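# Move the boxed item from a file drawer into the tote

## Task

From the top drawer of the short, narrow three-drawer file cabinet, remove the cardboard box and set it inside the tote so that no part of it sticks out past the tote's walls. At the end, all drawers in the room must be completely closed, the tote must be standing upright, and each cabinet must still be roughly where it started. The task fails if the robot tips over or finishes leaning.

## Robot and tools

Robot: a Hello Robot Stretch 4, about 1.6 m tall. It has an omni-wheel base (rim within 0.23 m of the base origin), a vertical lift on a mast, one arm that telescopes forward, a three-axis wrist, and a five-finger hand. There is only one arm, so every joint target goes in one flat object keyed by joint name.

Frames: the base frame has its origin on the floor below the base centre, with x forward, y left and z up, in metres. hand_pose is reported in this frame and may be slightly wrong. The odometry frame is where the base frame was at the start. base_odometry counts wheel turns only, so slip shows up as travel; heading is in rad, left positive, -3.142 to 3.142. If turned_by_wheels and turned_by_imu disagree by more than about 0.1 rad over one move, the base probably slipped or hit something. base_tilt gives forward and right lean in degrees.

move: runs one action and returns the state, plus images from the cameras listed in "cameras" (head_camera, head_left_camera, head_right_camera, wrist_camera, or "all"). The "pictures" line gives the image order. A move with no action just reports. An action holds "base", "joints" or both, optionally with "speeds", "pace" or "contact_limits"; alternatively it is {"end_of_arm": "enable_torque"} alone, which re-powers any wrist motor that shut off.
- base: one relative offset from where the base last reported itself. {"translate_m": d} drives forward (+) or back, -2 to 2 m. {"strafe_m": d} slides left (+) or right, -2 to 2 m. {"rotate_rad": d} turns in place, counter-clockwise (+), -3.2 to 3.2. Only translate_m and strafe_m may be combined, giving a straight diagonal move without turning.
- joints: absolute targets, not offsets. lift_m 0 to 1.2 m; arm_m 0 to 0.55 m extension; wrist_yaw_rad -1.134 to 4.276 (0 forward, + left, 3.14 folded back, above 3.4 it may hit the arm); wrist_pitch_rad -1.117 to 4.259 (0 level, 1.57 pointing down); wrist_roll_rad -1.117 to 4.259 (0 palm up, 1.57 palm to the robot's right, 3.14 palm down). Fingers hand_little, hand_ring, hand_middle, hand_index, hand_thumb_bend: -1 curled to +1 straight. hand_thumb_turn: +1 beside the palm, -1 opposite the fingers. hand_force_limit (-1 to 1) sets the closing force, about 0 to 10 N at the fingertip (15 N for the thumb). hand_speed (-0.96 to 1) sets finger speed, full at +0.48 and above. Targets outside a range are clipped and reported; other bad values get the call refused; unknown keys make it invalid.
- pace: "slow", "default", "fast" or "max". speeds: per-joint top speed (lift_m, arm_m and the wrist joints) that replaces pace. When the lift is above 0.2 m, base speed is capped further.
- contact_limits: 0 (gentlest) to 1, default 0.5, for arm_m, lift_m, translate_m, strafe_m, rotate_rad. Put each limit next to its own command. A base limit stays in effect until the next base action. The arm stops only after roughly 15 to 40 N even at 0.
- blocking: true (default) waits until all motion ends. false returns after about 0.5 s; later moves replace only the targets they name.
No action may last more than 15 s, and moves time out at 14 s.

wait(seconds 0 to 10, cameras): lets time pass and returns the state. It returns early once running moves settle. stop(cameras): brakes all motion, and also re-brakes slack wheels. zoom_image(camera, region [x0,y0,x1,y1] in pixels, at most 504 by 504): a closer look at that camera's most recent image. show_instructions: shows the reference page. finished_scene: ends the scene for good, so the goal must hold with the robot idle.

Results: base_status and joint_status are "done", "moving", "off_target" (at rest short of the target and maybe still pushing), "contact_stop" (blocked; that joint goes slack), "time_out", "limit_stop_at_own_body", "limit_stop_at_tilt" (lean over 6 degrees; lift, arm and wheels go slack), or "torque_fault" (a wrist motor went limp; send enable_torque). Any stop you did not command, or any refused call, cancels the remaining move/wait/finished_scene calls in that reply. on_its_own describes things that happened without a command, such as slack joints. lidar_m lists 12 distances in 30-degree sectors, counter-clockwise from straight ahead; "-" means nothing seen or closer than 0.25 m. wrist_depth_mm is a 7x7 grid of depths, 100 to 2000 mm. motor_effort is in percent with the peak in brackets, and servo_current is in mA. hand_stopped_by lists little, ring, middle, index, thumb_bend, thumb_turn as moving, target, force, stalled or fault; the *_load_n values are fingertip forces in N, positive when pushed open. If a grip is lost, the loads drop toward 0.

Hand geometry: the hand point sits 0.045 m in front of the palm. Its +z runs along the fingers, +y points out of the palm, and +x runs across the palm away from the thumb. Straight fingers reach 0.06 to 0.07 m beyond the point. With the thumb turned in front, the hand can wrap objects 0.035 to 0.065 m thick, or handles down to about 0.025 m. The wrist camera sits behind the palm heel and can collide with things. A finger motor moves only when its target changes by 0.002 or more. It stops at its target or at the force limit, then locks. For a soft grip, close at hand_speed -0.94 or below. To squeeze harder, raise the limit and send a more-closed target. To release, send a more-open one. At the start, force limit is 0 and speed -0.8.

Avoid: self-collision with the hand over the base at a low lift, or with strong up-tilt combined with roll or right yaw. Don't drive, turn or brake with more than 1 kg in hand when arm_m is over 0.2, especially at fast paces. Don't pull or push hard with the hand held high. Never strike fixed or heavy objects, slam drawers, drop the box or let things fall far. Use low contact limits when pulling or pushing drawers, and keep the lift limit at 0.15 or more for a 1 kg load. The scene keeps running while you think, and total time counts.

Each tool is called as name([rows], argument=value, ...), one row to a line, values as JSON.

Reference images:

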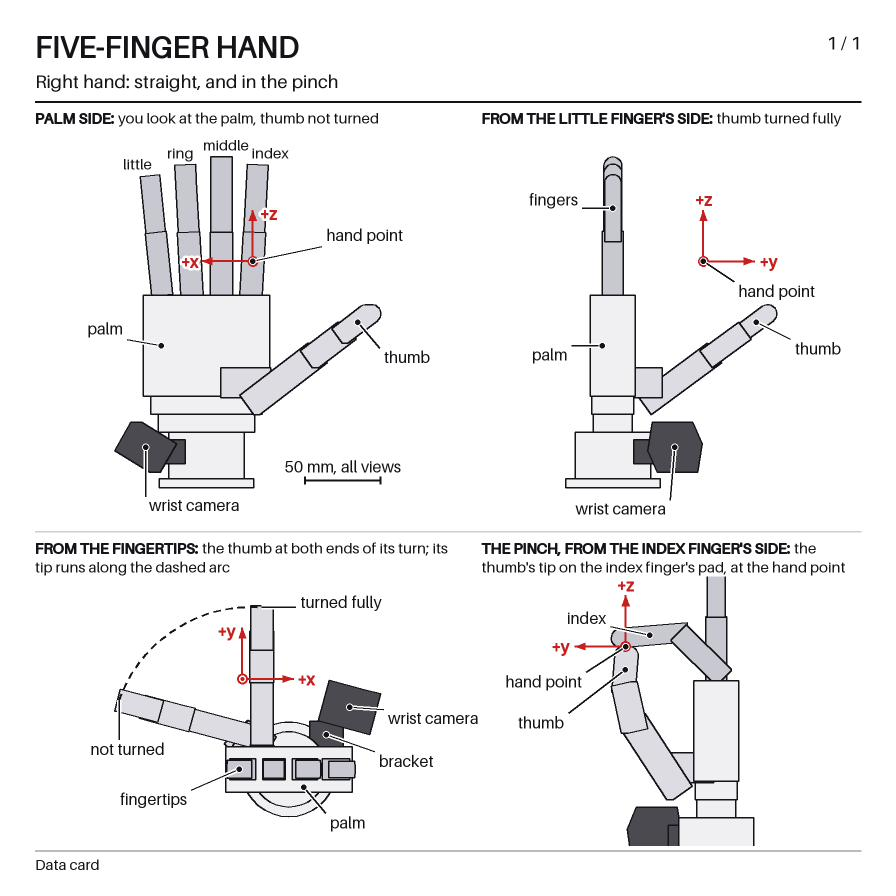

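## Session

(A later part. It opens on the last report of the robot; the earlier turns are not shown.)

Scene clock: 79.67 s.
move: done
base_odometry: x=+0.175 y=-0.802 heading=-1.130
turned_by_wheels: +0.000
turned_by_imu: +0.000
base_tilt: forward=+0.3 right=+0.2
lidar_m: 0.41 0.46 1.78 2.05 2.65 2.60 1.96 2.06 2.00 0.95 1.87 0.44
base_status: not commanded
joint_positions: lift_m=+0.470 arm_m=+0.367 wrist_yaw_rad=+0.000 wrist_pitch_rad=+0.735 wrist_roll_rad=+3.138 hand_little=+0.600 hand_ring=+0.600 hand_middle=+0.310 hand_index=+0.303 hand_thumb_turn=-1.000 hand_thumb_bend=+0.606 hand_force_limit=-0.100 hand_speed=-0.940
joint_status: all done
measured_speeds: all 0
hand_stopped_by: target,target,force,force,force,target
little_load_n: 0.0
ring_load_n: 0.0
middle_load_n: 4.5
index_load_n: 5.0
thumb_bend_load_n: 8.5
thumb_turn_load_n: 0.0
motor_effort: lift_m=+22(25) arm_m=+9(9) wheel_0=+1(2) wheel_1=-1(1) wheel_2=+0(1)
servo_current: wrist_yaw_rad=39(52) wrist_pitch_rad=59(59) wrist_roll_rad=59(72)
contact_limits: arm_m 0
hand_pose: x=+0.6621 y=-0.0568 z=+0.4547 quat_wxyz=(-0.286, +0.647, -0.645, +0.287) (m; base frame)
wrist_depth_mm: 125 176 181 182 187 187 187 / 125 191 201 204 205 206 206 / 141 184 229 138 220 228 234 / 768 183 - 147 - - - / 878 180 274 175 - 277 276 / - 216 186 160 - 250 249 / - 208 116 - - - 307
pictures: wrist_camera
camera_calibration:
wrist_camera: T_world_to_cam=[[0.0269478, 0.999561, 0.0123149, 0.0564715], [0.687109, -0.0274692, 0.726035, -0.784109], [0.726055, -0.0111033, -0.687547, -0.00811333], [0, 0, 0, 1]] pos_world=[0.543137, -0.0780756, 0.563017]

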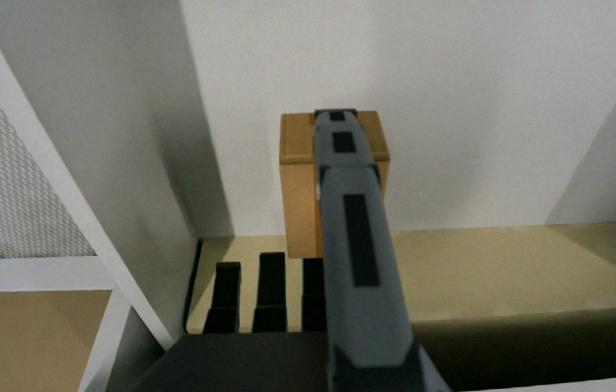

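move(joints={"arm_m": 0.30})

move(joints={"lift_m": 0.72}, cameras=["wrist_camera"])

move(base={"rotate_rad": -1.67}, joints={"arm_m": 0.1}, cameras=["all"], pace="slow")

Scene clock: 81.43 s.
move: done
base_odometry: x=+0.175 y=-0.802 heading=-1.130
turned_by_wheels: +0.000
turned_by_imu: +0.000
base_tilt: forward=+0.3 right=+0.2
lidar_m: 0.41 0.47 1.79 2.06 2.67 2.60 1.96 2.07 1.99 0.95 1.84 0.47
base_status: not commanded
joint_positions: lift_m=+0.470 arm_m=+0.301 wrist_yaw_rad=+0.000 wrist_pitch_rad=+0.735 wrist_roll_rad=+3.138 hand_little=+0.600 hand_ring=+0.600 hand_middle=+0.310 hand_index=+0.303 hand_thumb_turn=-1.000 hand_thumb_bend=+0.606 hand_force_limit=-0.100 hand_speed=-0.940
joint_status: all done
measured_speeds: all 0
hand_stopped_by: target,target,force,force,force,target
little_load_n: 0.0
ring_load_n: 0.0
middle_load_n: 4.5
index_load_n: 5.0
thumb_bend_load_n: 8.5
thumb_turn_load_n: 0.0
motor_effort: lift_m=+22(22) arm_m=-9(10) wheel_0=+1(2) wheel_1=-1(1) wheel_2=+1(1)
servo_current: wrist_yaw_rad=39(46) wrist_pitch_rad=59(65) wrist_roll_rad=59(85)
hand_pose: x=+0.5952 y=-0.0568 z=+0.4547 quat_wxyz=(-0.286, +0.647, -0.645, +0.287) (m; base frame)
wrist_depth_mm: 124 177 182 182 187 188 187 / 125 192 202 204 205 206 206 / 140 197 229 138 220 228 235 / 768 180 - 147 - - - / 891 192 254 172 - - - / - 210 181 160 - 315 314 / - - 116 - - - 307
pictures: none

Scene clock: 83.53 s.
move: done
base_odometry: x=+0.175 y=-0.802 heading=-1.130
turned_by_wheels: +0.000
turned_by_imu: +0.000
base_tilt: forward=+0.3 right=+0.2
lidar_m: 0.42 0.46 1.78 2.06 2.67 2.60 1.97 2.06 1.99 0.92 1.85 0.47
base_status: not commanded
joint_positions: lift_m=+0.720 arm_m=+0.301 wrist_yaw_rad=+0.000 wrist_pitch_rad=+0.735 wrist_roll_rad=+3.138 hand_little=+0.600 hand_ring=+0.600 hand_middle=+0.310 hand_index=+0.303 hand_thumb_turn=-1.000 hand_thumb_bend=+0.606 hand_force_limit=-0.100 hand_speed=-0.940
joint_status: all done
measured_speeds: all 0
hand_stopped_by: target,target,force,force,force,target
little_load_n: 0.0
ring_load_n: 0.0
middle_load_n: 4.5
index_load_n: 5.0
thumb_bend_load_n: 8.5
thumb_turn_load_n: 0.0
motor_effort: lift_m=+22(26) arm_m=-9(9) wheel_0=+1(2) wheel_1=-1(1) wheel_2=+1(1)
servo_current: wrist_yaw_rad=39(46) wrist_pitch_rad=59(65) wrist_roll_rad=39(78)
hand_pose: x=+0.5952 y=-0.0568 z=+0.7047 quat_wxyz=(-0.286, +0.647, -0.645, +0.287) (m; base frame)
wrist_depth_mm: 778 778 - - - - - / 854 854 866 - - - - / 960 976 991 136 - 500 960 / 1060 1078 - 146 - - - / - - - 172 - - - / - - 173 160 - - - / - - 116 - - - -
pictures: wrist_camera
camera_calibration:
wrist_camera: T_world_to_cam=[[0.0269478, 0.999561, 0.0123149, 0.0551928], [0.687109, -0.0274692, 0.726035, -0.919719], [0.726055, -0.0111033, -0.687547, 0.212274], [0, 0, 0, 1]] pos_world=[0.476337, -0.0780756, 0.813017]

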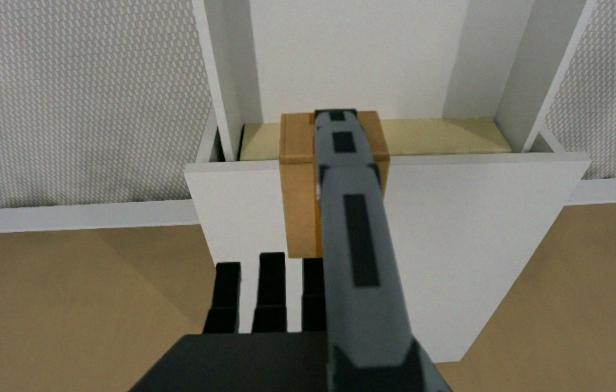

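Scene clock: 86.83 s.
move: done
base_odometry: x=+0.175 y=-0.802 heading=-2.799
turned_by_wheels: -1.669
turned_by_imu: -1.661
base_tilt: forward=+0.3 right=+0.2
lidar_m: 0.96 1.88 0.48 0.40 0.43 1.64 2.42 2.10 2.67 1.97 2.00 2.06
base_status: done
joint_positions: lift_m=+0.720 arm_m=+0.101 wrist_yaw_rad=+0.000 wrist_pitch_rad=+0.735 wrist_roll_rad=+3.138 hand_little=+0.600 hand_ring=+0.600 hand_middle=+0.310 hand_index=+0.303 hand_thumb_turn=-1.000 hand_thumb_bend=+0.606 hand_force_limit=-0.100 hand_speed=-0.940
joint_status: all done
measured_speeds: all 0
hand_stopped_by: target,target,force,force,force,target
little_load_n: -0.5
ring_load_n: 0.0
middle_load_n: 4.5
index_load_n: 4.5
thumb_bend_load_n: 8.5
thumb_turn_load_n: 0.0
motor_effort: lift_m=+22(22) arm_m=-9(11) wheel_0=+2(9) wheel_1=+2(7) wheel_2=+2(8)
servo_current: wrist_yaw_rad=39(52) wrist_pitch_rad=46(65) wrist_roll_rad=78(78)
hand_pose: x=+0.3953 y=-0.0568 z=+0.7047 quat_wxyz=(-0.286, +0.647, -0.645, +0.287) (m; base frame)
wrist_depth_mm: 778 788 788 788 788 809 809 / 854 866 878 878 891 878 878 / 960 976 991 138 - 1008 1008 / 1118 1118 1118 151 - 1160 1182 / 1281 1308 1308 175 - 1366 1366 / 1576 1618 1464 160 - - - / - - 116 - - - -
pictures: head_camera, head_left_camera, head_right_camera, wrist_camera
camera_calibration:
wrist_camera: T_world_to_cam=[[0.0269478, 0.999561, 0.0123149, 0.0605824], [0.687109, -0.0274692, 0.726035, -0.782297], [0.726055, -0.0111033, -0.687547, 0.357485], [0, 0, 0, 1]] pos_world=[0.276337, -0.0780756, 0.813017]

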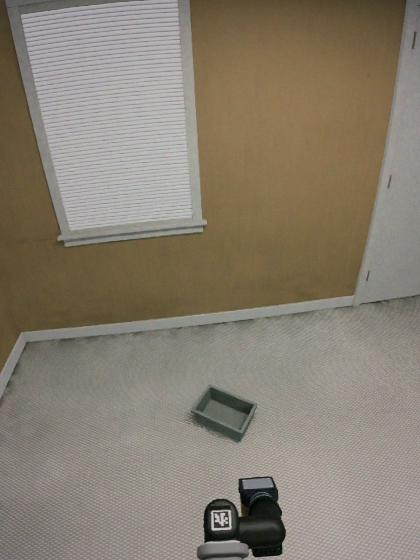

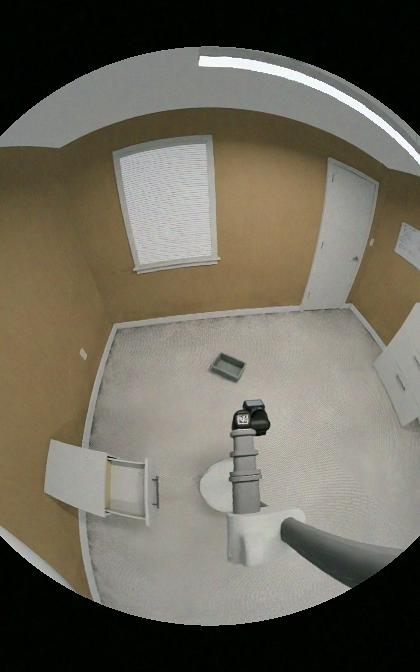

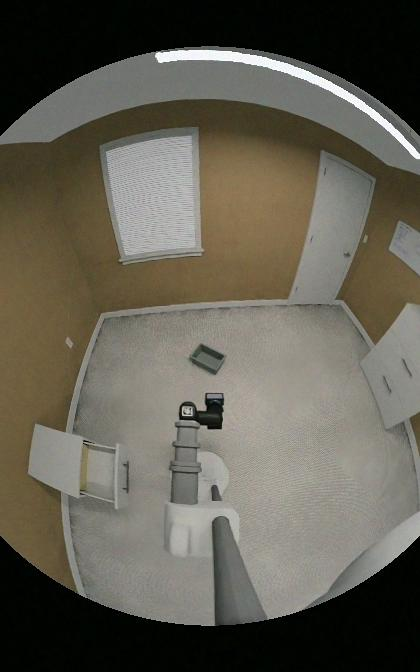

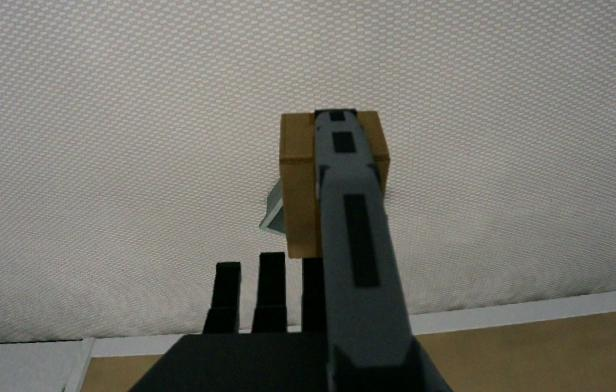

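zoom_image(camera="head_camera", region=[180, 370, 270, 450])

zoom_image(camera="head_right_camera", region=[320, 280, 420, 440])

Scaled by 5.600 from the camera's 420x560 image, which has a finer 1200x1600 frame.

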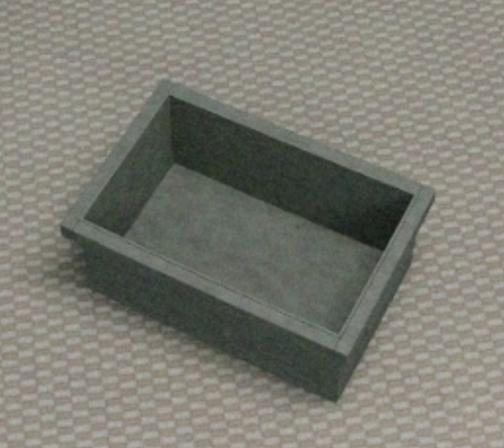

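Scaled by 3.150 from the camera's 420x672 image, which has a finer 600x960 frame.

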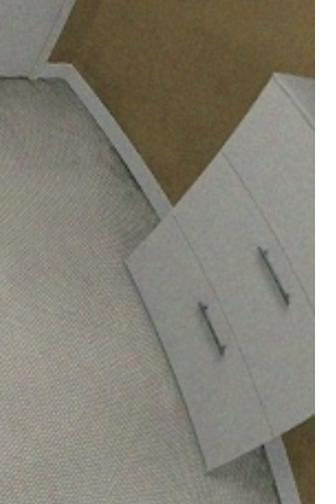

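move(base={"translate_m": 0.54, "strafe_m": 0.084}, joints={"lift_m": 0.33, "wrist_yaw_rad": -0.52}, cameras=["head_camera", "wrist_camera"])

zoom_image(camera="head_camera", region=[150, 410, 320, 560])

Scene clock: 92.23 s.
move: done
base_odometry: x=-0.305 y=-1.062 heading=-2.799
turned_by_wheels: +0.000
turned_by_imu: +0.001
base_tilt: forward=+0.2 right=+0.3
lidar_m: 0.46 1.34 1.35 1.24 0.54 0.55 3.40 3.13 2.71 2.00 2.14 0.49
base_status: done
joint_positions: lift_m=+0.330 arm_m=+0.101 wrist_yaw_rad=-0.518 wrist_pitch_rad=+0.735 wrist_roll_rad=+3.138 hand_little=+0.600 hand_ring=+0.600 hand_middle=+0.310 hand_index=+0.303 hand_thumb_turn=-1.000 hand_thumb_bend=+0.606 hand_force_limit=-0.100 hand_speed=-0.940
joint_status: all done
measured_speeds: all 0
hand_stopped_by: target,target,force,force,force,target
little_load_n: 0.0
ring_load_n: 0.0
middle_load_n: 4.5
index_load_n: 4.5
thumb_bend_load_n: 8.5
thumb_turn_load_n: 0.0
motor_effort: lift_m=+16(22) arm_m=-8(9) wheel_0=+0(5) wheel_1=+2(10) wheel_2=-1(13)
servo_current: wrist_yaw_rad=46(130) wrist_pitch_rad=46(65) wrist_roll_rad=39(72)
hand_pose: x=+0.3509 y=-0.1106 z=+0.3152 quat_wxyz=(-0.203, +0.461, -0.789, +0.351) (m; base frame)
wrist_depth_mm: 404 410 410 410 410 421 410 / 445 449 455 436 - 439 462 / 504 512 512 138 - - 512 / 574 580 591 151 - 449 609 / 683 683 661 175 - 715 723 / 831 831 768 160 - 878 878 / 1060 1008 116 - - - -
pictures: head_camera, wrist_camera
camera_calibration:
wrist_camera: T_world_to_cam=[[0.518141, 0.855208, 0.0122453, -0.0679623], [0.583458, -0.363893, 0.726057, -0.471315], [0.625385, -0.369055, -0.687526, 0.117061], [0, 0, 0, 1]] pos_world=[0.236998, -0.0701843, 0.423516]

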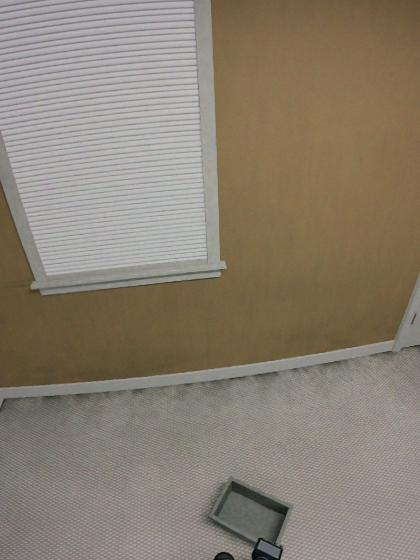

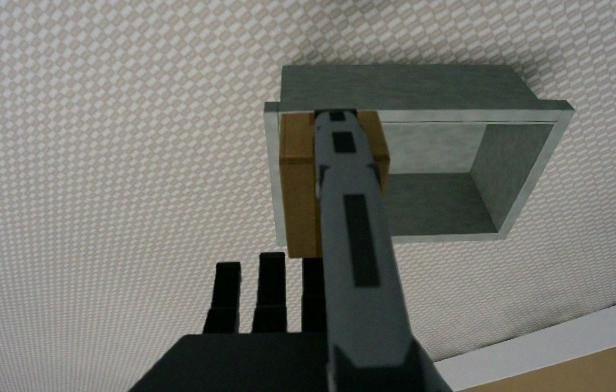

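Scaled by 2.965 from the camera's 420x560 image, which has a finer 1200x1600 frame.

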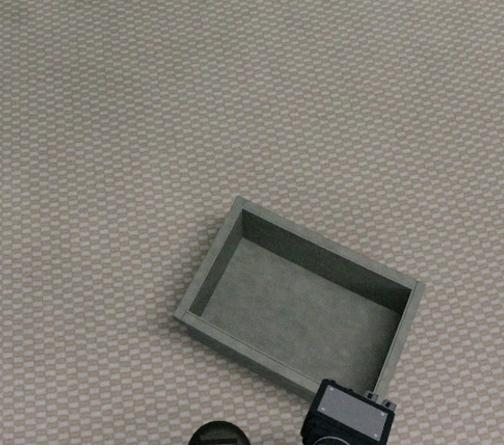

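move(joints={"arm_m": 0.301, "lift_m": 0.22}, cameras=["head_camera", "wrist_camera"])

zoom_image(camera="head_camera", region=[150, 410, 320, 560])

Scene clock: 95.27 s.
move: done
base_odometry: x=-0.305 y=-1.062 heading=-2.799
turned_by_wheels: +0.000
turned_by_imu: +0.001
base_tilt: forward=+0.3 right=+0.2
lidar_m: 0.46 1.34 1.35 1.23 0.54 0.55 3.39 3.12 2.71 2.00 2.16 0.43
base_status: not commanded
joint_positions: lift_m=+0.220 arm_m=+0.300 wrist_yaw_rad=-0.518 wrist_pitch_rad=+0.735 wrist_roll_rad=+3.138 hand_little=+0.600 hand_ring=+0.600 hand_middle=+0.310 hand_index=+0.303 hand_thumb_turn=-1.000 hand_thumb_bend=+0.606 hand_force_limit=-0.100 hand_speed=-0.940
joint_status: all done
measured_speeds: all 0
hand_stopped_by: target,target,force,force,force,target
little_load_n: 0.0
ring_load_n: 0.0
middle_load_n: 4.5
index_load_n: 4.5
thumb_bend_load_n: 8.5
thumb_turn_load_n: 0.0
motor_effort: lift_m=+16(18) arm_m=+9(11) wheel_0=+1(1) wheel_1=+2(2) wheel_2=-1(1)
servo_current: wrist_yaw_rad=39(52) wrist_pitch_rad=59(65) wrist_roll_rad=39(72)
hand_pose: x=+0.5507 y=-0.1106 z=+0.2052 quat_wxyz=(-0.203, +0.461, -0.790, +0.351) (m; base frame)
wrist_depth_mm: 187 266 296 297 300 298 - / 312 266 330 332 334 327 - / 370 266 327 138 324 325 241 / 427 289 287 151 - 286 445 / 500 504 492 175 - 521 530 / 603 609 564 160 - 640 654 / 778 741 116 - - - -
pictures: head_camera, wrist_camera
camera_calibration:
wrist_camera: T_world_to_cam=[[0.518357, 0.855076, 0.0123111, -0.170316], [0.583358, -0.364092, 0.726038, -0.508047], [0.6253, -0.369165, -0.687545, -0.0835455], [0, 0, 0, 1]] pos_world=[0.436899, -0.0701842, 0.313517]

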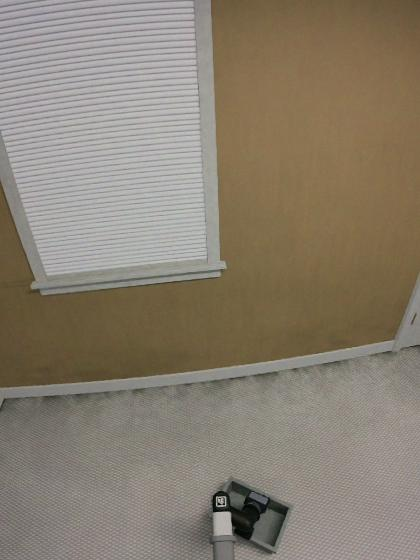

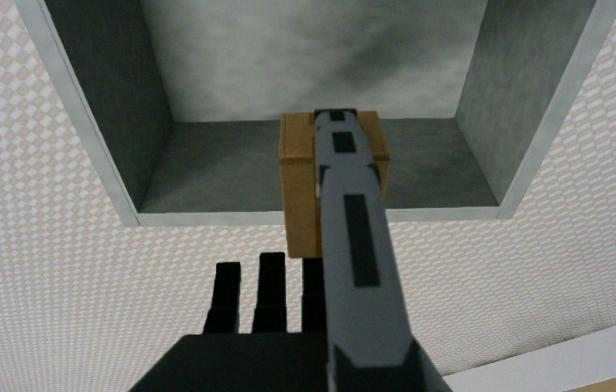

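Scaled by 2.965 from the camera's 420x560 image, which has a finer 1200x1600 frame.

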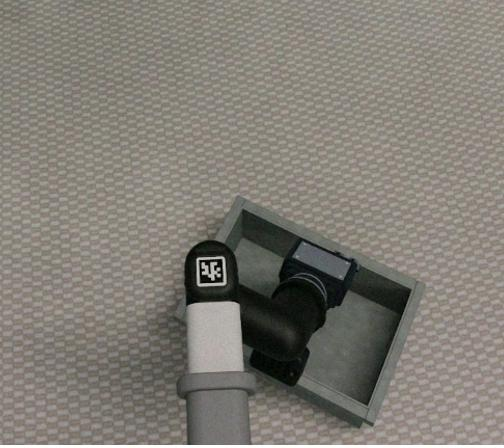

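move(joints={"arm_m": 0.312, "lift_m": 0.10})

move(joints={"lift_m": 0.056}, contact_limits={"lift_m": 0.0}, speeds={"lift_m": 0.05}, cameras=["head_camera", "wrist_camera"])

zoom_image(camera="head_camera", region=[150, 410, 320, 560])

Scene clock: 97.93 s.
move: done
base_odometry: x=-0.305 y=-1.062 heading=-2.799
turned_by_wheels: +0.000
turned_by_imu: +0.001
base_tilt: forward=+0.1 right=+0.2
lidar_m: 0.55 1.36 1.35 1.24 0.53 0.54 3.41 3.13 2.69 1.97 2.16 0.44
base_status: not commanded
joint_positions: lift_m=+0.100 arm_m=+0.311 wrist_yaw_rad=-0.518 wrist_pitch_rad=+0.735 wrist_roll_rad=+3.138 hand_little=+0.600 hand_ring=+0.600 hand_middle=+0.310 hand_index=+0.303 hand_thumb_turn=-1.000 hand_thumb_bend=+0.606 hand_force_limit=-0.100 hand_speed=-0.940
joint_status: all done
measured_speeds: all 0
hand_stopped_by: target,target,force,force,force,target
little_load_n: 0.0
ring_load_n: 0.0
middle_load_n: 5.0
index_load_n: 5.0
thumb_bend_load_n: 8.5
thumb_turn_load_n: 0.0
motor_effort: lift_m=+16(19) arm_m=+9(11) wheel_0=+1(1) wheel_1=+2(2) wheel_2=+0(1)
servo_current: wrist_yaw_rad=39(46) wrist_pitch_rad=59(65) wrist_roll_rad=65(72)
hand_pose: x=+0.5618 y=-0.1106 z=+0.0852 quat_wxyz=(-0.203, +0.461, -0.790, +0.351) (m; base frame)
wrist_depth_mm: - 185 186 189 - 190 - / 188 199 201 202 203 204 199 / 179 224 226 138 225 231 - / 179 251 259 151 - 258 - / 178 238 240 179 - 238 - / 185 216 202 169 - 210 204 / 184 193 116 - - - 195
pictures: none

Scene clock: 99.27 s.
move: done
base_odometry: x=-0.305 y=-1.062 heading=-2.799
turned_by_wheels: +0.000
turned_by_imu: +0.000
base_tilt: forward=+0.3 right=+0.2
lidar_m: 0.55 1.35 1.35 1.25 0.52 0.55 3.40 3.14 2.69 2.00 2.16 0.40
base_status: not commanded
joint_positions: lift_m=+0.056 arm_m=+0.311 wrist_yaw_rad=-0.518 wrist_pitch_rad=+0.735 wrist_roll_rad=+3.138 hand_little=+0.600 hand_ring=+0.600 hand_middle=+0.310 hand_index=+0.303 hand_thumb_turn=-1.000 hand_thumb_bend=+0.606 hand_force_limit=-0.100 hand_speed=-0.940
joint_status: all done
measured_speeds: all 0
hand_stopped_by: target,target,force,force,force,target
little_load_n: -0.5
ring_load_n: 0.0
middle_load_n: 4.5
index_load_n: 5.0
thumb_bend_load_n: 8.5
thumb_turn_load_n: 0.0
motor_effort: lift_m=+16(19) arm_m=+9(9) wheel_0=+0(1) wheel_1=+2(2) wheel_2=-1(1)
servo_current: wrist_yaw_rad=39(46) wrist_pitch_rad=52(65) wrist_roll_rad=72(85)
contact_limits: lift_m 0
hand_pose: x=+0.5618 y=-0.1106 z=+0.0412 quat_wxyz=(-0.203, +0.461, -0.790, +0.351) (m; base frame)
wrist_depth_mm: - - - - - - - / - - - - - - - / - - - - - - - / - - - - - - - / 178 228 224 179 - 231 - / 185 212 202 168 - 211 205 / 184 193 116 - - - 191
pictures: head_camera, wrist_camera
camera_calibration:
wrist_camera: T_world_to_cam=[[0.518357, 0.855076, 0.0123111, -0.173999], [0.583358, -0.364092, 0.726038, -0.395394], [0.6253, -0.369165, -0.687545, -0.203181], [0, 0, 0, 1]] pos_world=[0.447899, -0.0701842, 0.149517]

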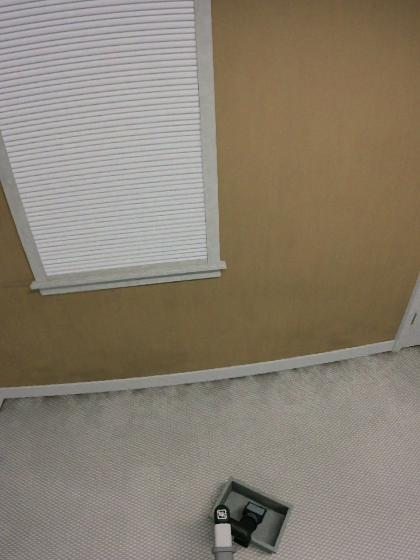

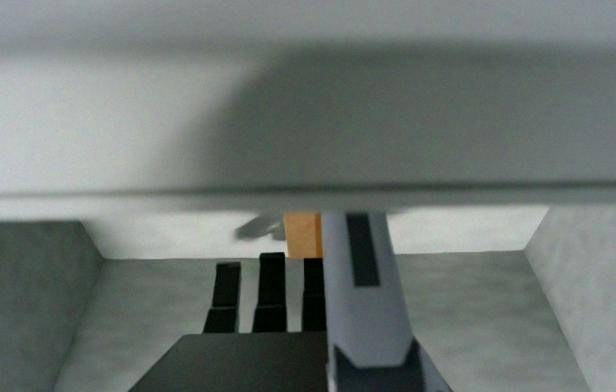

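Scaled by 2.965 from the camera's 420x560 image, which has a finer 1200x1600 frame.

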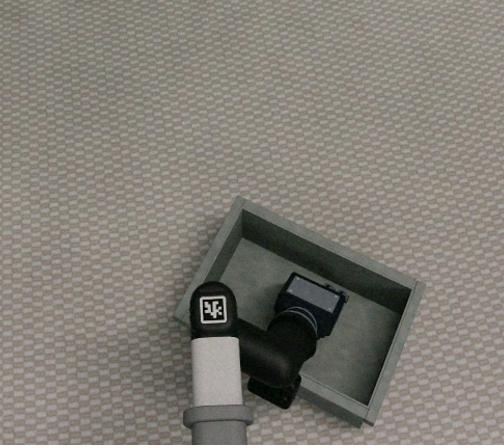

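move(joints={"lift_m": 0.0515}, contact_limits={"lift_m": 0.0}, speeds={"lift_m": 0.03})

move(joints={"hand_index": 0.5, "hand_middle": 0.5, "hand_thumb_bend": 0.75, "hand_speed": -0.8}, cameras=["wrist_camera"])

Scene clock: 100.10 s.
move: done
base_odometry: x=-0.305 y=-1.062 heading=-2.799
turned_by_wheels: +0.000
turned_by_imu: +0.000
base_tilt: forward=+0.3 right=+0.1
lidar_m: 0.56 1.35 1.34 1.24 0.55 0.53 3.40 3.14 2.68 1.99 2.15 0.44
base_status: not commanded
joint_positions: lift_m=+0.052 arm_m=+0.311 wrist_yaw_rad=-0.518 wrist_pitch_rad=+0.735 wrist_roll_rad=+3.138 hand_little=+0.600 hand_ring=+0.600 hand_middle=+0.310 hand_index=+0.303 hand_thumb_turn=-1.000 hand_thumb_bend=+0.606 hand_force_limit=-0.100 hand_speed=-0.940
joint_status: all done
measured_speeds: all 0
hand_stopped_by: target,target,force,force,force,target
little_load_n: 0.0
ring_load_n: 0.0
middle_load_n: 4.5
index_load_n: 4.5
thumb_bend_load_n: 8.5
thumb_turn_load_n: -0.5
motor_effort: lift_m=+16(17) arm_m=+9(9) wheel_0=+0(1) wheel_1=+2(2) wheel_2=-1(1)
servo_current: wrist_yaw_rad=46(52) wrist_pitch_rad=59(59) wrist_roll_rad=46(78)
contact_limits: lift_m 0
hand_pose: x=+0.5618 y=-0.1106 z=+0.0367 quat_wxyz=(-0.203, +0.461, -0.790, +0.351) (m; base frame)
wrist_depth_mm: - - - - - - - / - - - - - - - / - - - - - - - / - - - - - - - / 187 232 228 191 - 231 - / 185 216 202 169 - 210 204 / 184 193 116 - - - 190
pictures: none

Scene clock: 101.10 s.
move: done
base_odometry: x=-0.305 y=-1.062 heading=-2.799
turned_by_wheels: +0.000
turned_by_imu: +0.000
base_tilt: forward=+0.3 right=+0.1
lidar_m: 0.57 1.35 1.36 1.24 0.52 0.55 3.39 3.13 2.67 1.99 2.15 0.41
base_status: not commanded
joint_positions: lift_m=+0.052 arm_m=+0.311 wrist_yaw_rad=-0.518 wrist_pitch_rad=+0.735 wrist_roll_rad=+3.138 hand_little=+0.600 hand_ring=+0.600 hand_middle=+0.500 hand_index=+0.500 hand_thumb_turn=-1.000 hand_thumb_bend=+0.750 hand_force_limit=-0.100 hand_speed=-0.800
joint_status: all done
measured_speeds: all 0
hand_stopped_by: target,target,target,target,target,target
little_load_n: 0.5
ring_load_n: 0.0
middle_load_n: 0.0
index_load_n: 0.0
thumb_bend_load_n: 0.0
thumb_turn_load_n: 0.0
motor_effort: lift_m=+16(16) arm_m=+9(9) wheel_0=+0(1) wheel_1=+2(2) wheel_2=-1(1)
servo_current: wrist_yaw_rad=46(52) wrist_pitch_rad=46(65) wrist_roll_rad=65(65)
contact_limits: lift_m 0
hand_pose: x=+0.5618 y=-0.1106 z=+0.0367 quat_wxyz=(-0.203, +0.461, -0.790, +0.351) (m; base frame)
wrist_depth_mm: - - - - - - - / - - - - - - - / - - - - - - - / - - - - - - - / 187 230 228 191 - 231 - / 185 212 202 173 - 210 205 / 184 193 116 - - - 191
pictures: wrist_camera
camera_calibration:
wrist_camera: T_world_to_cam=[[0.518357, 0.855076, 0.0123111, -0.173944], [0.583358, -0.364092, 0.726038, -0.392126], [0.6253, -0.369165, -0.687545, -0.206275], [0, 0, 0, 1]] pos_world=[0.447899, -0.0701842, 0.145017]

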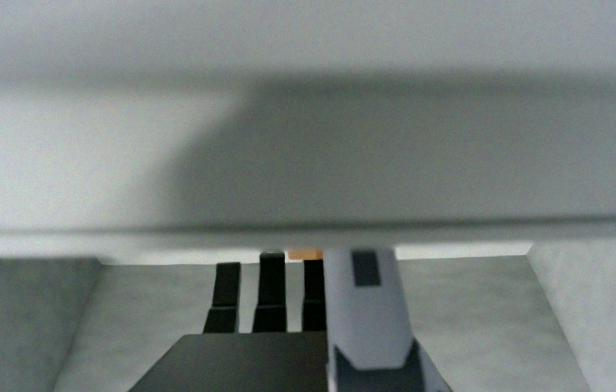

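move(joints={"hand_index": 0.6, "hand_middle": 0.6, "hand_thumb_bend": 0.85, "hand_speed": -0.7})

move(joints={"lift_m": 0.20}, speeds={"lift_m": 0.12}, cameras=["wrist_camera", "head_camera"])

Scene clock: 102.07 s.
move: done
base_odometry: x=-0.305 y=-1.062 heading=-2.799
turned_by_wheels: +0.000
turned_by_imu: +0.000
base_tilt: forward=+0.3 right=+0.2
lidar_m: 0.58 1.35 1.34 1.25 0.53 0.55 3.41 3.14 2.68 1.98 2.15 0.42
base_status: not commanded
joint_positions: lift_m=+0.052 arm_m=+0.311 wrist_yaw_rad=-0.518 wrist_pitch_rad=+0.735 wrist_roll_rad=+3.138 hand_little=+0.600 hand_ring=+0.600 hand_middle=+0.600 hand_index=+0.600 hand_thumb_turn=-1.000 hand_thumb_bend=+0.850 hand_force_limit=-0.100 hand_speed=-0.700
joint_status: all done
measured_speeds: all 0
hand_stopped_by: target,target,target,target,target,target
little_load_n: 0.0
ring_load_n: 0.0
middle_load_n: 0.0
index_load_n: 0.0
thumb_bend_load_n: 0.0
thumb_turn_load_n: 0.0
motor_effort: lift_m=+16(16) arm_m=+9(9) wheel_0=+0(1) wheel_1=+2(2) wheel_2=-1(1)
servo_current: wrist_yaw_rad=39(46) wrist_pitch_rad=59(65) wrist_roll_rad=52(65)
contact_limits: lift_m 0
hand_pose: x=+0.5618 y=-0.1106 z=+0.0367 quat_wxyz=(-0.203, +0.461, -0.790, +0.351) (m; base frame)
wrist_depth_mm: - - - - - - - / - - - - - - - / - - - - - - - / - - - - - - - / 187 231 227 198 - 231 - / 185 212 203 177 - 210 204 / 184 193 116 - - - 190
pictures: none

Scene clock: 104.00 s.
move: done
base_odometry: x=-0.305 y=-1.062 heading=-2.799
turned_by_wheels: +0.000
turned_by_imu: +0.000
base_tilt: forward=+0.2 right=+0.2
lidar_m: 0.50 1.35 1.33 1.23 0.54 0.55 3.42 3.14 2.69 1.99 2.13 0.42
base_status: not commanded
joint_positions: lift_m=+0.200 arm_m=+0.311 wrist_yaw_rad=-0.518 wrist_pitch_rad=+0.735 wrist_roll_rad=+3.138 hand_little=+0.600 hand_ring=+0.600 hand_middle=+0.600 hand_index=+0.600 hand_thumb_turn=-1.000 hand_thumb_bend=+0.850 hand_force_limit=-0.100 hand_speed=-0.700
joint_status: all done
measured_speeds: all 0
hand_stopped_by: target,target,target,target,target,target
little_load_n: 0.0
ring_load_n: 0.0
middle_load_n: 0.0
index_load_n: 0.0
thumb_bend_load_n: 0.0
thumb_turn_load_n: 0.0
motor_effort: lift_m=+22(27) arm_m=+9(9) wheel_0=+1(1) wheel_1=+2(2) wheel_2=+0(1)
servo_current: wrist_yaw_rad=46(46) wrist_pitch_rad=65(65) wrist_roll_rad=26(65)
hand_pose: x=+0.5618 y=-0.1106 z=+0.1847 quat_wxyz=(-0.203, +0.461, -0.790, +0.351) (m; base frame)
wrist_depth_mm: 199 268 276 250 279 282 - / 190 279 307 296 304 307 - / 327 279 322 309 320 320 216 / 397 259 274 274 - 265 418 / 466 473 459 208 - 492 496 / 564 569 525 168 - 574 609 / 732 683 116 - - - -
pictures: head_camera, wrist_camera
camera_calibration:
wrist_camera: T_world_to_cam=[[0.518357, 0.855076, 0.0123111, -0.175766], [0.583358, -0.364092, 0.726038, -0.49958], [0.6253, -0.369165, -0.687545, -0.104518], [0, 0, 0, 1]] pos_world=[0.447899, -0.0701842, 0.293017]

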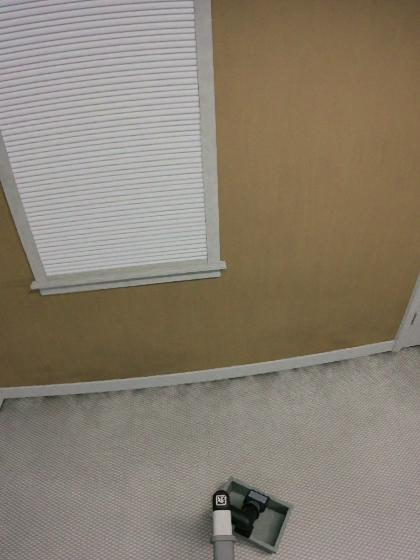

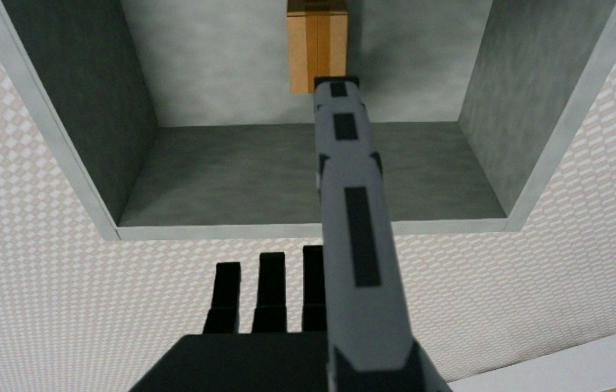

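move(joints={"lift_m": 0.5, "arm_m": 0.15, "wrist_yaw_rad": 0.0}, cameras=["head_camera"])

zoom_image(camera="head_camera", region=[150, 410, 320, 560])

move(base={"rotate_rad": 1.669}, joints={"wrist_pitch_rad": 1.57, "hand_index": 0.3, "hand_middle": 0.3, "hand_ring": 0.3, "hand_little": 0.3})

move(base={"strafe_m": 0.639, "translate_m": -0.031}, joints={"arm_m": 0.18}, cameras=["head_camera", "head_left_camera", "head_right_camera", "wrist_camera"])

zoom_image(camera="head_camera", region=[150, 390, 320, 560])

Scene clock: 108.40 s.
move: done
base_odometry: x=-0.305 y=-1.062 heading=-2.799
turned_by_wheels: +0.000
turned_by_imu: +0.001
base_tilt: forward=+0.3 right=+0.2
lidar_m: 0.50 1.36 1.32 1.24 0.53 0.54 3.41 3.11 2.69 1.99 2.14 0.40
base_status: not commanded
joint_positions: lift_m=+0.500 arm_m=+0.151 wrist_yaw_rad=-0.002 wrist_pitch_rad=+0.735 wrist_roll_rad=+3.138 hand_little=+0.600 hand_ring=+0.600 hand_middle=+0.600 hand_index=+0.600 hand_thumb_turn=-1.000 hand_thumb_bend=+0.850 hand_force_limit=-0.100 hand_speed=-0.700
joint_status: all done
measured_speeds: all 0
hand_stopped_by: target,target,target,target,target,target
little_load_n: 0.0
ring_load_n: 0.0
middle_load_n: 0.0
index_load_n: 0.0
thumb_bend_load_n: 0.0
thumb_turn_load_n: 0.0
motor_effort: lift_m=+22(27) arm_m=-9(11) wheel_0=+1(1) wheel_1=+2(2) wheel_2=-1(1)
servo_current: wrist_yaw_rad=39(130) wrist_pitch_rad=59(65) wrist_roll_rad=59(78)
hand_pose: x=+0.4451 y=-0.0571 z=+0.4847 quat_wxyz=(-0.286, +0.647, -0.646, +0.288) (m; base frame)
wrist_depth_mm: 564 559 - 539 564 591 591 / 621 627 - - 627 647 647 / 707 707 723 723 - 732 741 / 798 809 820 831 - 842 854 / 946 960 931 904 - 1008 1008 / 1098 1118 1060 168 - - - / - - 116 - - - -
pictures: head_camera

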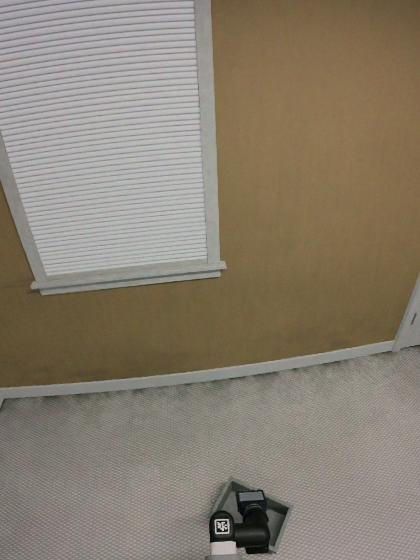

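Scaled by 2.965 from the camera's 420x560 image, which has a finer 1200x1600 frame.

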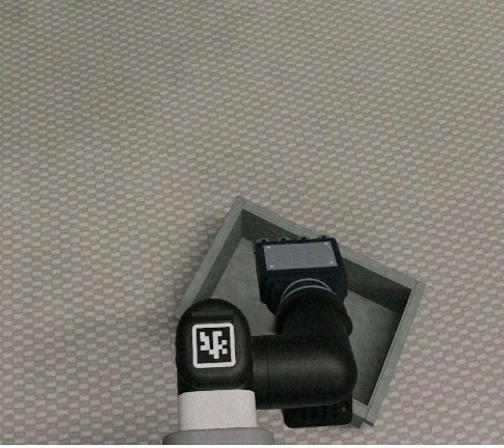

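Scene clock: 110.50 s.
move: done
base_odometry: x=-0.305 y=-1.062 heading=-1.130
turned_by_wheels: +1.669
turned_by_imu: +1.662
base_tilt: forward=+0.4 right=+0.1
lidar_m: 1.25 0.52 0.59 2.60 3.14 2.10 2.00 1.93 0.44 0.45 1.36 1.30
base_status: done
joint_positions: lift_m=+0.500 arm_m=+0.151 wrist_yaw_rad=-0.002 wrist_pitch_rad=+1.566 wrist_roll_rad=+3.138 hand_little=+0.300 hand_ring=+0.300 hand_middle=+0.300 hand_index=+0.300 hand_thumb_turn=-1.000 hand_thumb_bend=+0.850 hand_force_limit=-0.100 hand_speed=-0.700
joint_status: all done
measured_speeds: all 0
hand_stopped_by: target,target,target,target,target,target
little_load_n: 0.0
ring_load_n: 0.0
middle_load_n: 0.0
index_load_n: 0.0
thumb_bend_load_n: 0.0
thumb_turn_load_n: 0.0
motor_effort: lift_m=+22(22) arm_m=-9(9) wheel_0=-2(10) wheel_1=-1(8) wheel_2=+0(9)
servo_current: wrist_yaw_rad=39(46) wrist_pitch_rad=46(91) wrist_roll_rad=20(72)
hand_pose: x=+0.2621 y=-0.0567 z=+0.4563 quat_wxyz=(-0.002, +0.707, -0.707, +0.002) (m; base frame)
wrist_depth_mm: 621 621 413 404 404 404 621 / 615 615 615 402 402 407 615 / 615 615 615 402 - 609 615 / 609 609 615 609 - 615 609 / 609 609 609 182 - 609 609 / 603 603 173 160 - 603 603 / 603 603 116 - - - 603
pictures: none

Scene clock: 114.00 s.
move: done
base_odometry: x=+0.260 y=-0.762 heading=-1.130
turned_by_wheels: +0.000
turned_by_imu: -0.001
base_tilt: forward=+0.2 right=+0.3
lidar_m: 0.40 1.31 1.75 1.96 2.03 2.61 1.98 2.04 2.10 1.03 1.82 0.42
base_status: done
joint_positions: lift_m=+0.500 arm_m=+0.179 wrist_yaw_rad=-0.002 wrist_pitch_rad=+1.567 wrist_roll_rad=+3.138 hand_little=+0.300 hand_ring=+0.300 hand_middle=+0.300 hand_index=+0.300 hand_thumb_turn=-1.000 hand_thumb_bend=+0.850 hand_force_limit=-0.100 hand_speed=-0.700
joint_status: all done
measured_speeds: all 0
hand_stopped_by: target,target,target,target,target,target
little_load_n: 0.0
ring_load_n: 0.0
middle_load_n: 0.0
index_load_n: 0.0
thumb_bend_load_n: 0.0
thumb_turn_load_n: 0.0
motor_effort: lift_m=+22(22) arm_m=+9(10) wheel_0=-2(14) wheel_1=+0(12) wheel_2=+0(3)
servo_current: wrist_yaw_rad=46(52) wrist_pitch_rad=46(59) wrist_roll_rad=39(72)
hand_pose: x=+0.2907 y=-0.0567 z=+0.4563 quat_wxyz=(-0.001, +0.707, -0.707, +0.001) (m; base frame)
wrist_depth_mm: 621 621 421 404 402 404 621 / 621 615 621 402 404 615 615 / 615 609 621 574 - 609 615 / 609 609 609 609 - 609 609 / 609 609 609 182 - 609 609 / 603 603 173 159 - 603 603 / 603 603 116 - - - 597
pictures: head_camera, head_left_camera, head_right_camera, wrist_camera
camera_calibration:
wrist_camera: T_world_to_cam=[[0.0296492, 0.999491, -0.0117793, 0.0765889], [0.999379, -0.0298662, -0.0186897, -0.281199], [-0.019032, -0.0112179, -0.999756, 0.621738], [0, 0, 0, 1]] pos_world=[0.290586, -0.0779737, 0.617233]

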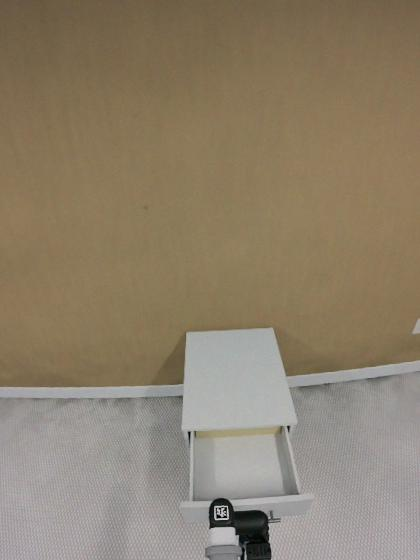

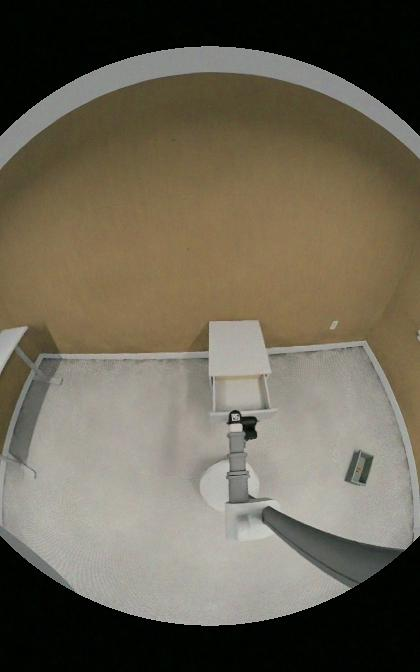

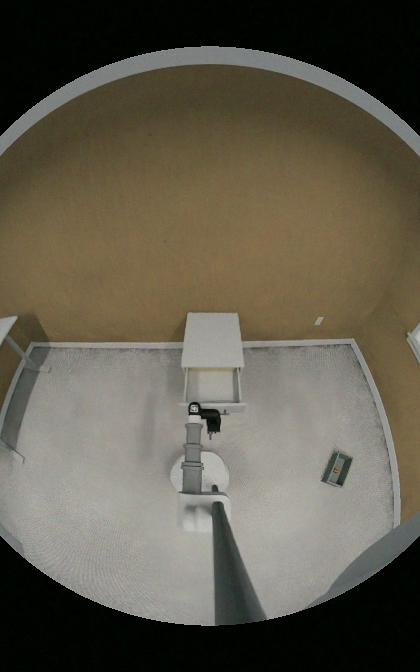

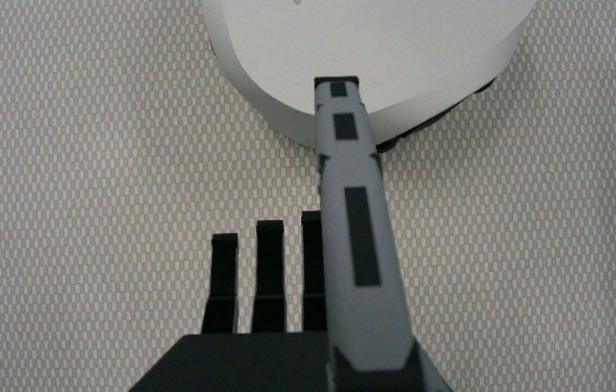

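Scaled by 2.965 from the camera's 420x560 image, which has a finer 1200x1600 frame.

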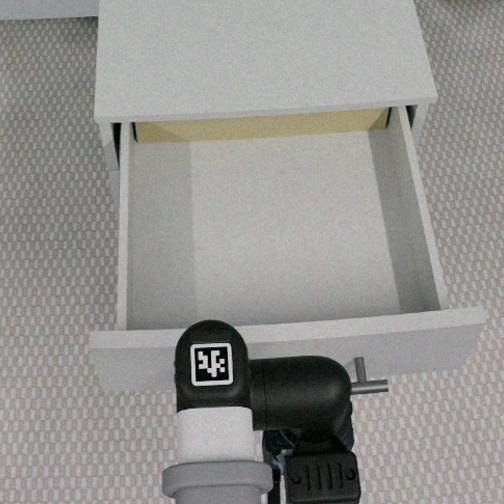

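move(joints={"lift_m": 0.421})

move(joints={"arm_m": 0.47}, contact_limits={"arm_m": 0.2}, speeds={"arm_m": 0.12}, cameras=["head_camera"])

zoom_image(camera="head_camera", region=[150, 390, 320, 560])

Scene clock: 116.03 s.
move: done
base_odometry: x=+0.260 y=-0.762 heading=-1.130
turned_by_wheels: +0.000
turned_by_imu: +0.000
base_tilt: forward=+0.3 right=+0.2
lidar_m: 0.44 1.30 1.76 1.96 2.03 2.61 1.97 2.05 2.09 1.01 1.85 0.45
base_status: not commanded
joint_positions: lift_m=+0.421 arm_m=+0.179 wrist_yaw_rad=-0.002 wrist_pitch_rad=+1.567 wrist_roll_rad=+3.138 hand_little=+0.300 hand_ring=+0.300 hand_middle=+0.300 hand_index=+0.300 hand_thumb_turn=-1.000 hand_thumb_bend=+0.850 hand_force_limit=-0.100 hand_speed=-0.700
joint_status: all done
measured_speeds: all 0
hand_stopped_by: target,target,target,target,target,target
little_load_n: 0.0
ring_load_n: 0.0
middle_load_n: 0.0
index_load_n: 0.0
thumb_bend_load_n: 0.0
thumb_turn_load_n: 0.0
motor_effort: lift_m=+16(22) arm_m=+9(9) wheel_0=-2(3) wheel_1=+0(1) wheel_2=+0(1)
servo_current: wrist_yaw_rad=39(46) wrist_pitch_rad=52(65) wrist_roll_rad=59(72)
hand_pose: x=+0.2907 y=-0.0567 z=+0.3778 quat_wxyz=(-0.001, +0.707, -0.707, +0.001) (m; base frame)
wrist_depth_mm: 544 544 334 325 324 327 539 / 539 539 539 325 325 364 539 / 539 535 535 535 - 535 535 / 530 535 535 530 - 535 535 / 530 530 530 182 - 530 530 / 530 525 173 159 - 530 525 / 521 525 116 - - - 525
pictures: none

Scene clock: 119.03 s.
move: done
base_odometry: x=+0.260 y=-0.762 heading=-1.130
turned_by_wheels: +0.000
turned_by_imu: +0.001
base_tilt: forward=+0.2 right=+0.2
lidar_m: 0.67 1.32 1.76 1.96 2.04 2.62 1.99 2.03 2.10 1.00 1.85 0.74
base_status: not commanded
joint_positions: lift_m=+0.421 arm_m=+0.469 wrist_yaw_rad=-0.002 wrist_pitch_rad=+1.572 wrist_roll_rad=+3.138 hand_little=+0.300 hand_ring=+0.300 hand_middle=+0.300 hand_index=+0.300 hand_thumb_turn=-1.000 hand_thumb_bend=+0.850 hand_force_limit=-0.100 hand_speed=-0.700
joint_status: all done
measured_speeds: all 0
hand_stopped_by: target,target,target,target,target,target
little_load_n: 0.0
ring_load_n: 0.0
middle_load_n: 0.5
index_load_n: 0.0
thumb_bend_load_n: 0.0
thumb_turn_load_n: 0.0
motor_effort: lift_m=+16(16) arm_m=+9(12) wheel_0=-2(3) wheel_1=+0(1) wheel_2=+0(1)
servo_current: wrist_yaw_rad=52(52) wrist_pitch_rad=52(59) wrist_roll_rad=52(85)
contact_limits: arm_m 0.2
hand_pose: x=+0.5796 y=-0.0566 z=+0.3781 quat_wxyz=(+0.000, +0.707, -0.707, +0.000) (m; base frame)
wrist_depth_mm: 539 544 539 544 544 539 539 / 539 539 539 535 539 539 539 / 535 530 535 530 - 535 535 / 530 530 535 530 - 535 530 / 530 530 525 182 - 525 525 / 530 525 172 160 - 525 525 / 521 521 116 - - - 525
pictures: head_camera

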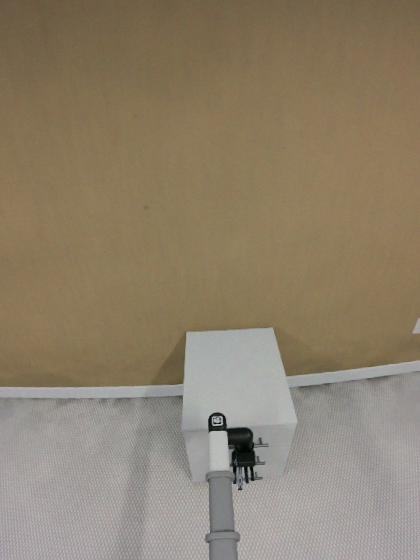

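Scaled by 2.965 from the camera's 420x560 image, which has a finer 1200x1600 frame.

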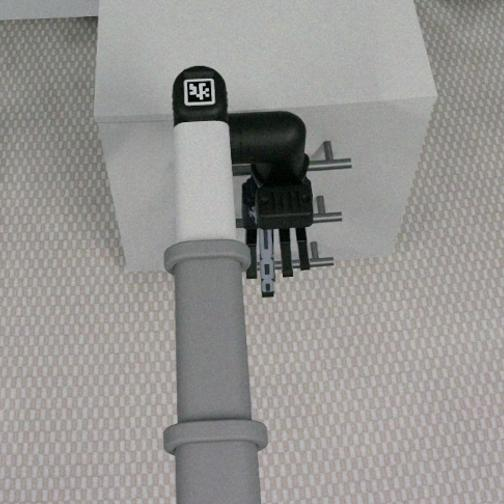

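move(joints={"arm_m": 0.506}, contact_limits={"arm_m": 0.1}, speeds={"arm_m": 0.06}, cameras=["head_camera"])

zoom_image(camera="head_camera", region=[170, 410, 310, 500])

Scene clock: 120.30 s.
move: done
base_odometry: x=+0.260 y=-0.762 heading=-1.130
turned_by_wheels: +0.000
turned_by_imu: +0.000
base_tilt: forward=+0.2 right=+0.2
lidar_m: 0.67 1.31 1.77 1.95 2.03 2.62 1.99 2.03 2.10 1.01 1.83 0.74
base_status: not commanded
joint_positions: lift_m=+0.421 arm_m=+0.505 wrist_yaw_rad=-0.002 wrist_pitch_rad=+1.575 wrist_roll_rad=+3.138 hand_little=+0.300 hand_ring=+0.300 hand_middle=+0.300 hand_index=+0.300 hand_thumb_turn=-1.000 hand_thumb_bend=+0.850 hand_force_limit=-0.100 hand_speed=-0.700
joint_status: all done
measured_speeds: all 0
hand_stopped_by: target,target,target,target,target,target
little_load_n: 0.0
ring_load_n: 0.0
middle_load_n: 0.0
index_load_n: 0.0
thumb_bend_load_n: 0.0
thumb_turn_load_n: 0.0
motor_effort: lift_m=+16(16) arm_m=+14(15) wheel_0=-2(2) wheel_1=+1(1) wheel_2=-2(2)
servo_current: wrist_yaw_rad=46(52) wrist_pitch_rad=52(59) wrist_roll_rad=65(78)
contact_limits: arm_m 0.1
hand_pose: x=+0.6144 y=-0.0566 z=+0.3783 quat_wxyz=(+0.002, +0.707, -0.707, -0.002) (m; base frame)
wrist_depth_mm: 549 549 549 549 549 544 549 / 544 549 544 544 544 544 544 / 539 539 539 535 - 539 539 / 535 535 530 535 - 535 530 / 525 530 525 182 - 525 525 / 525 525 172 160 - 521 521 / 521 - 116 - - - -
pictures: head_camera

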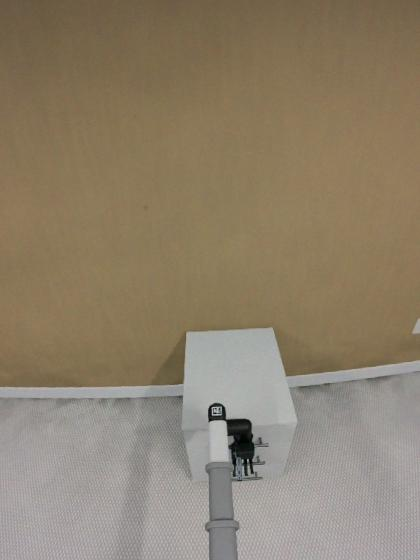

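Scaled by 3.600 from the camera's 420x560 image, which has a finer 1200x1600 frame.

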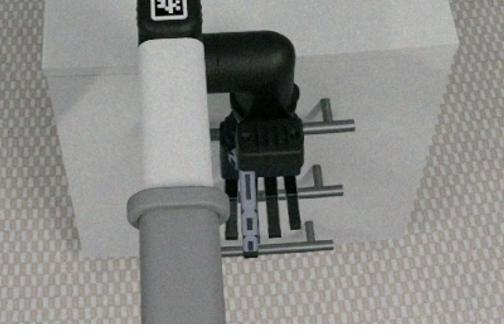

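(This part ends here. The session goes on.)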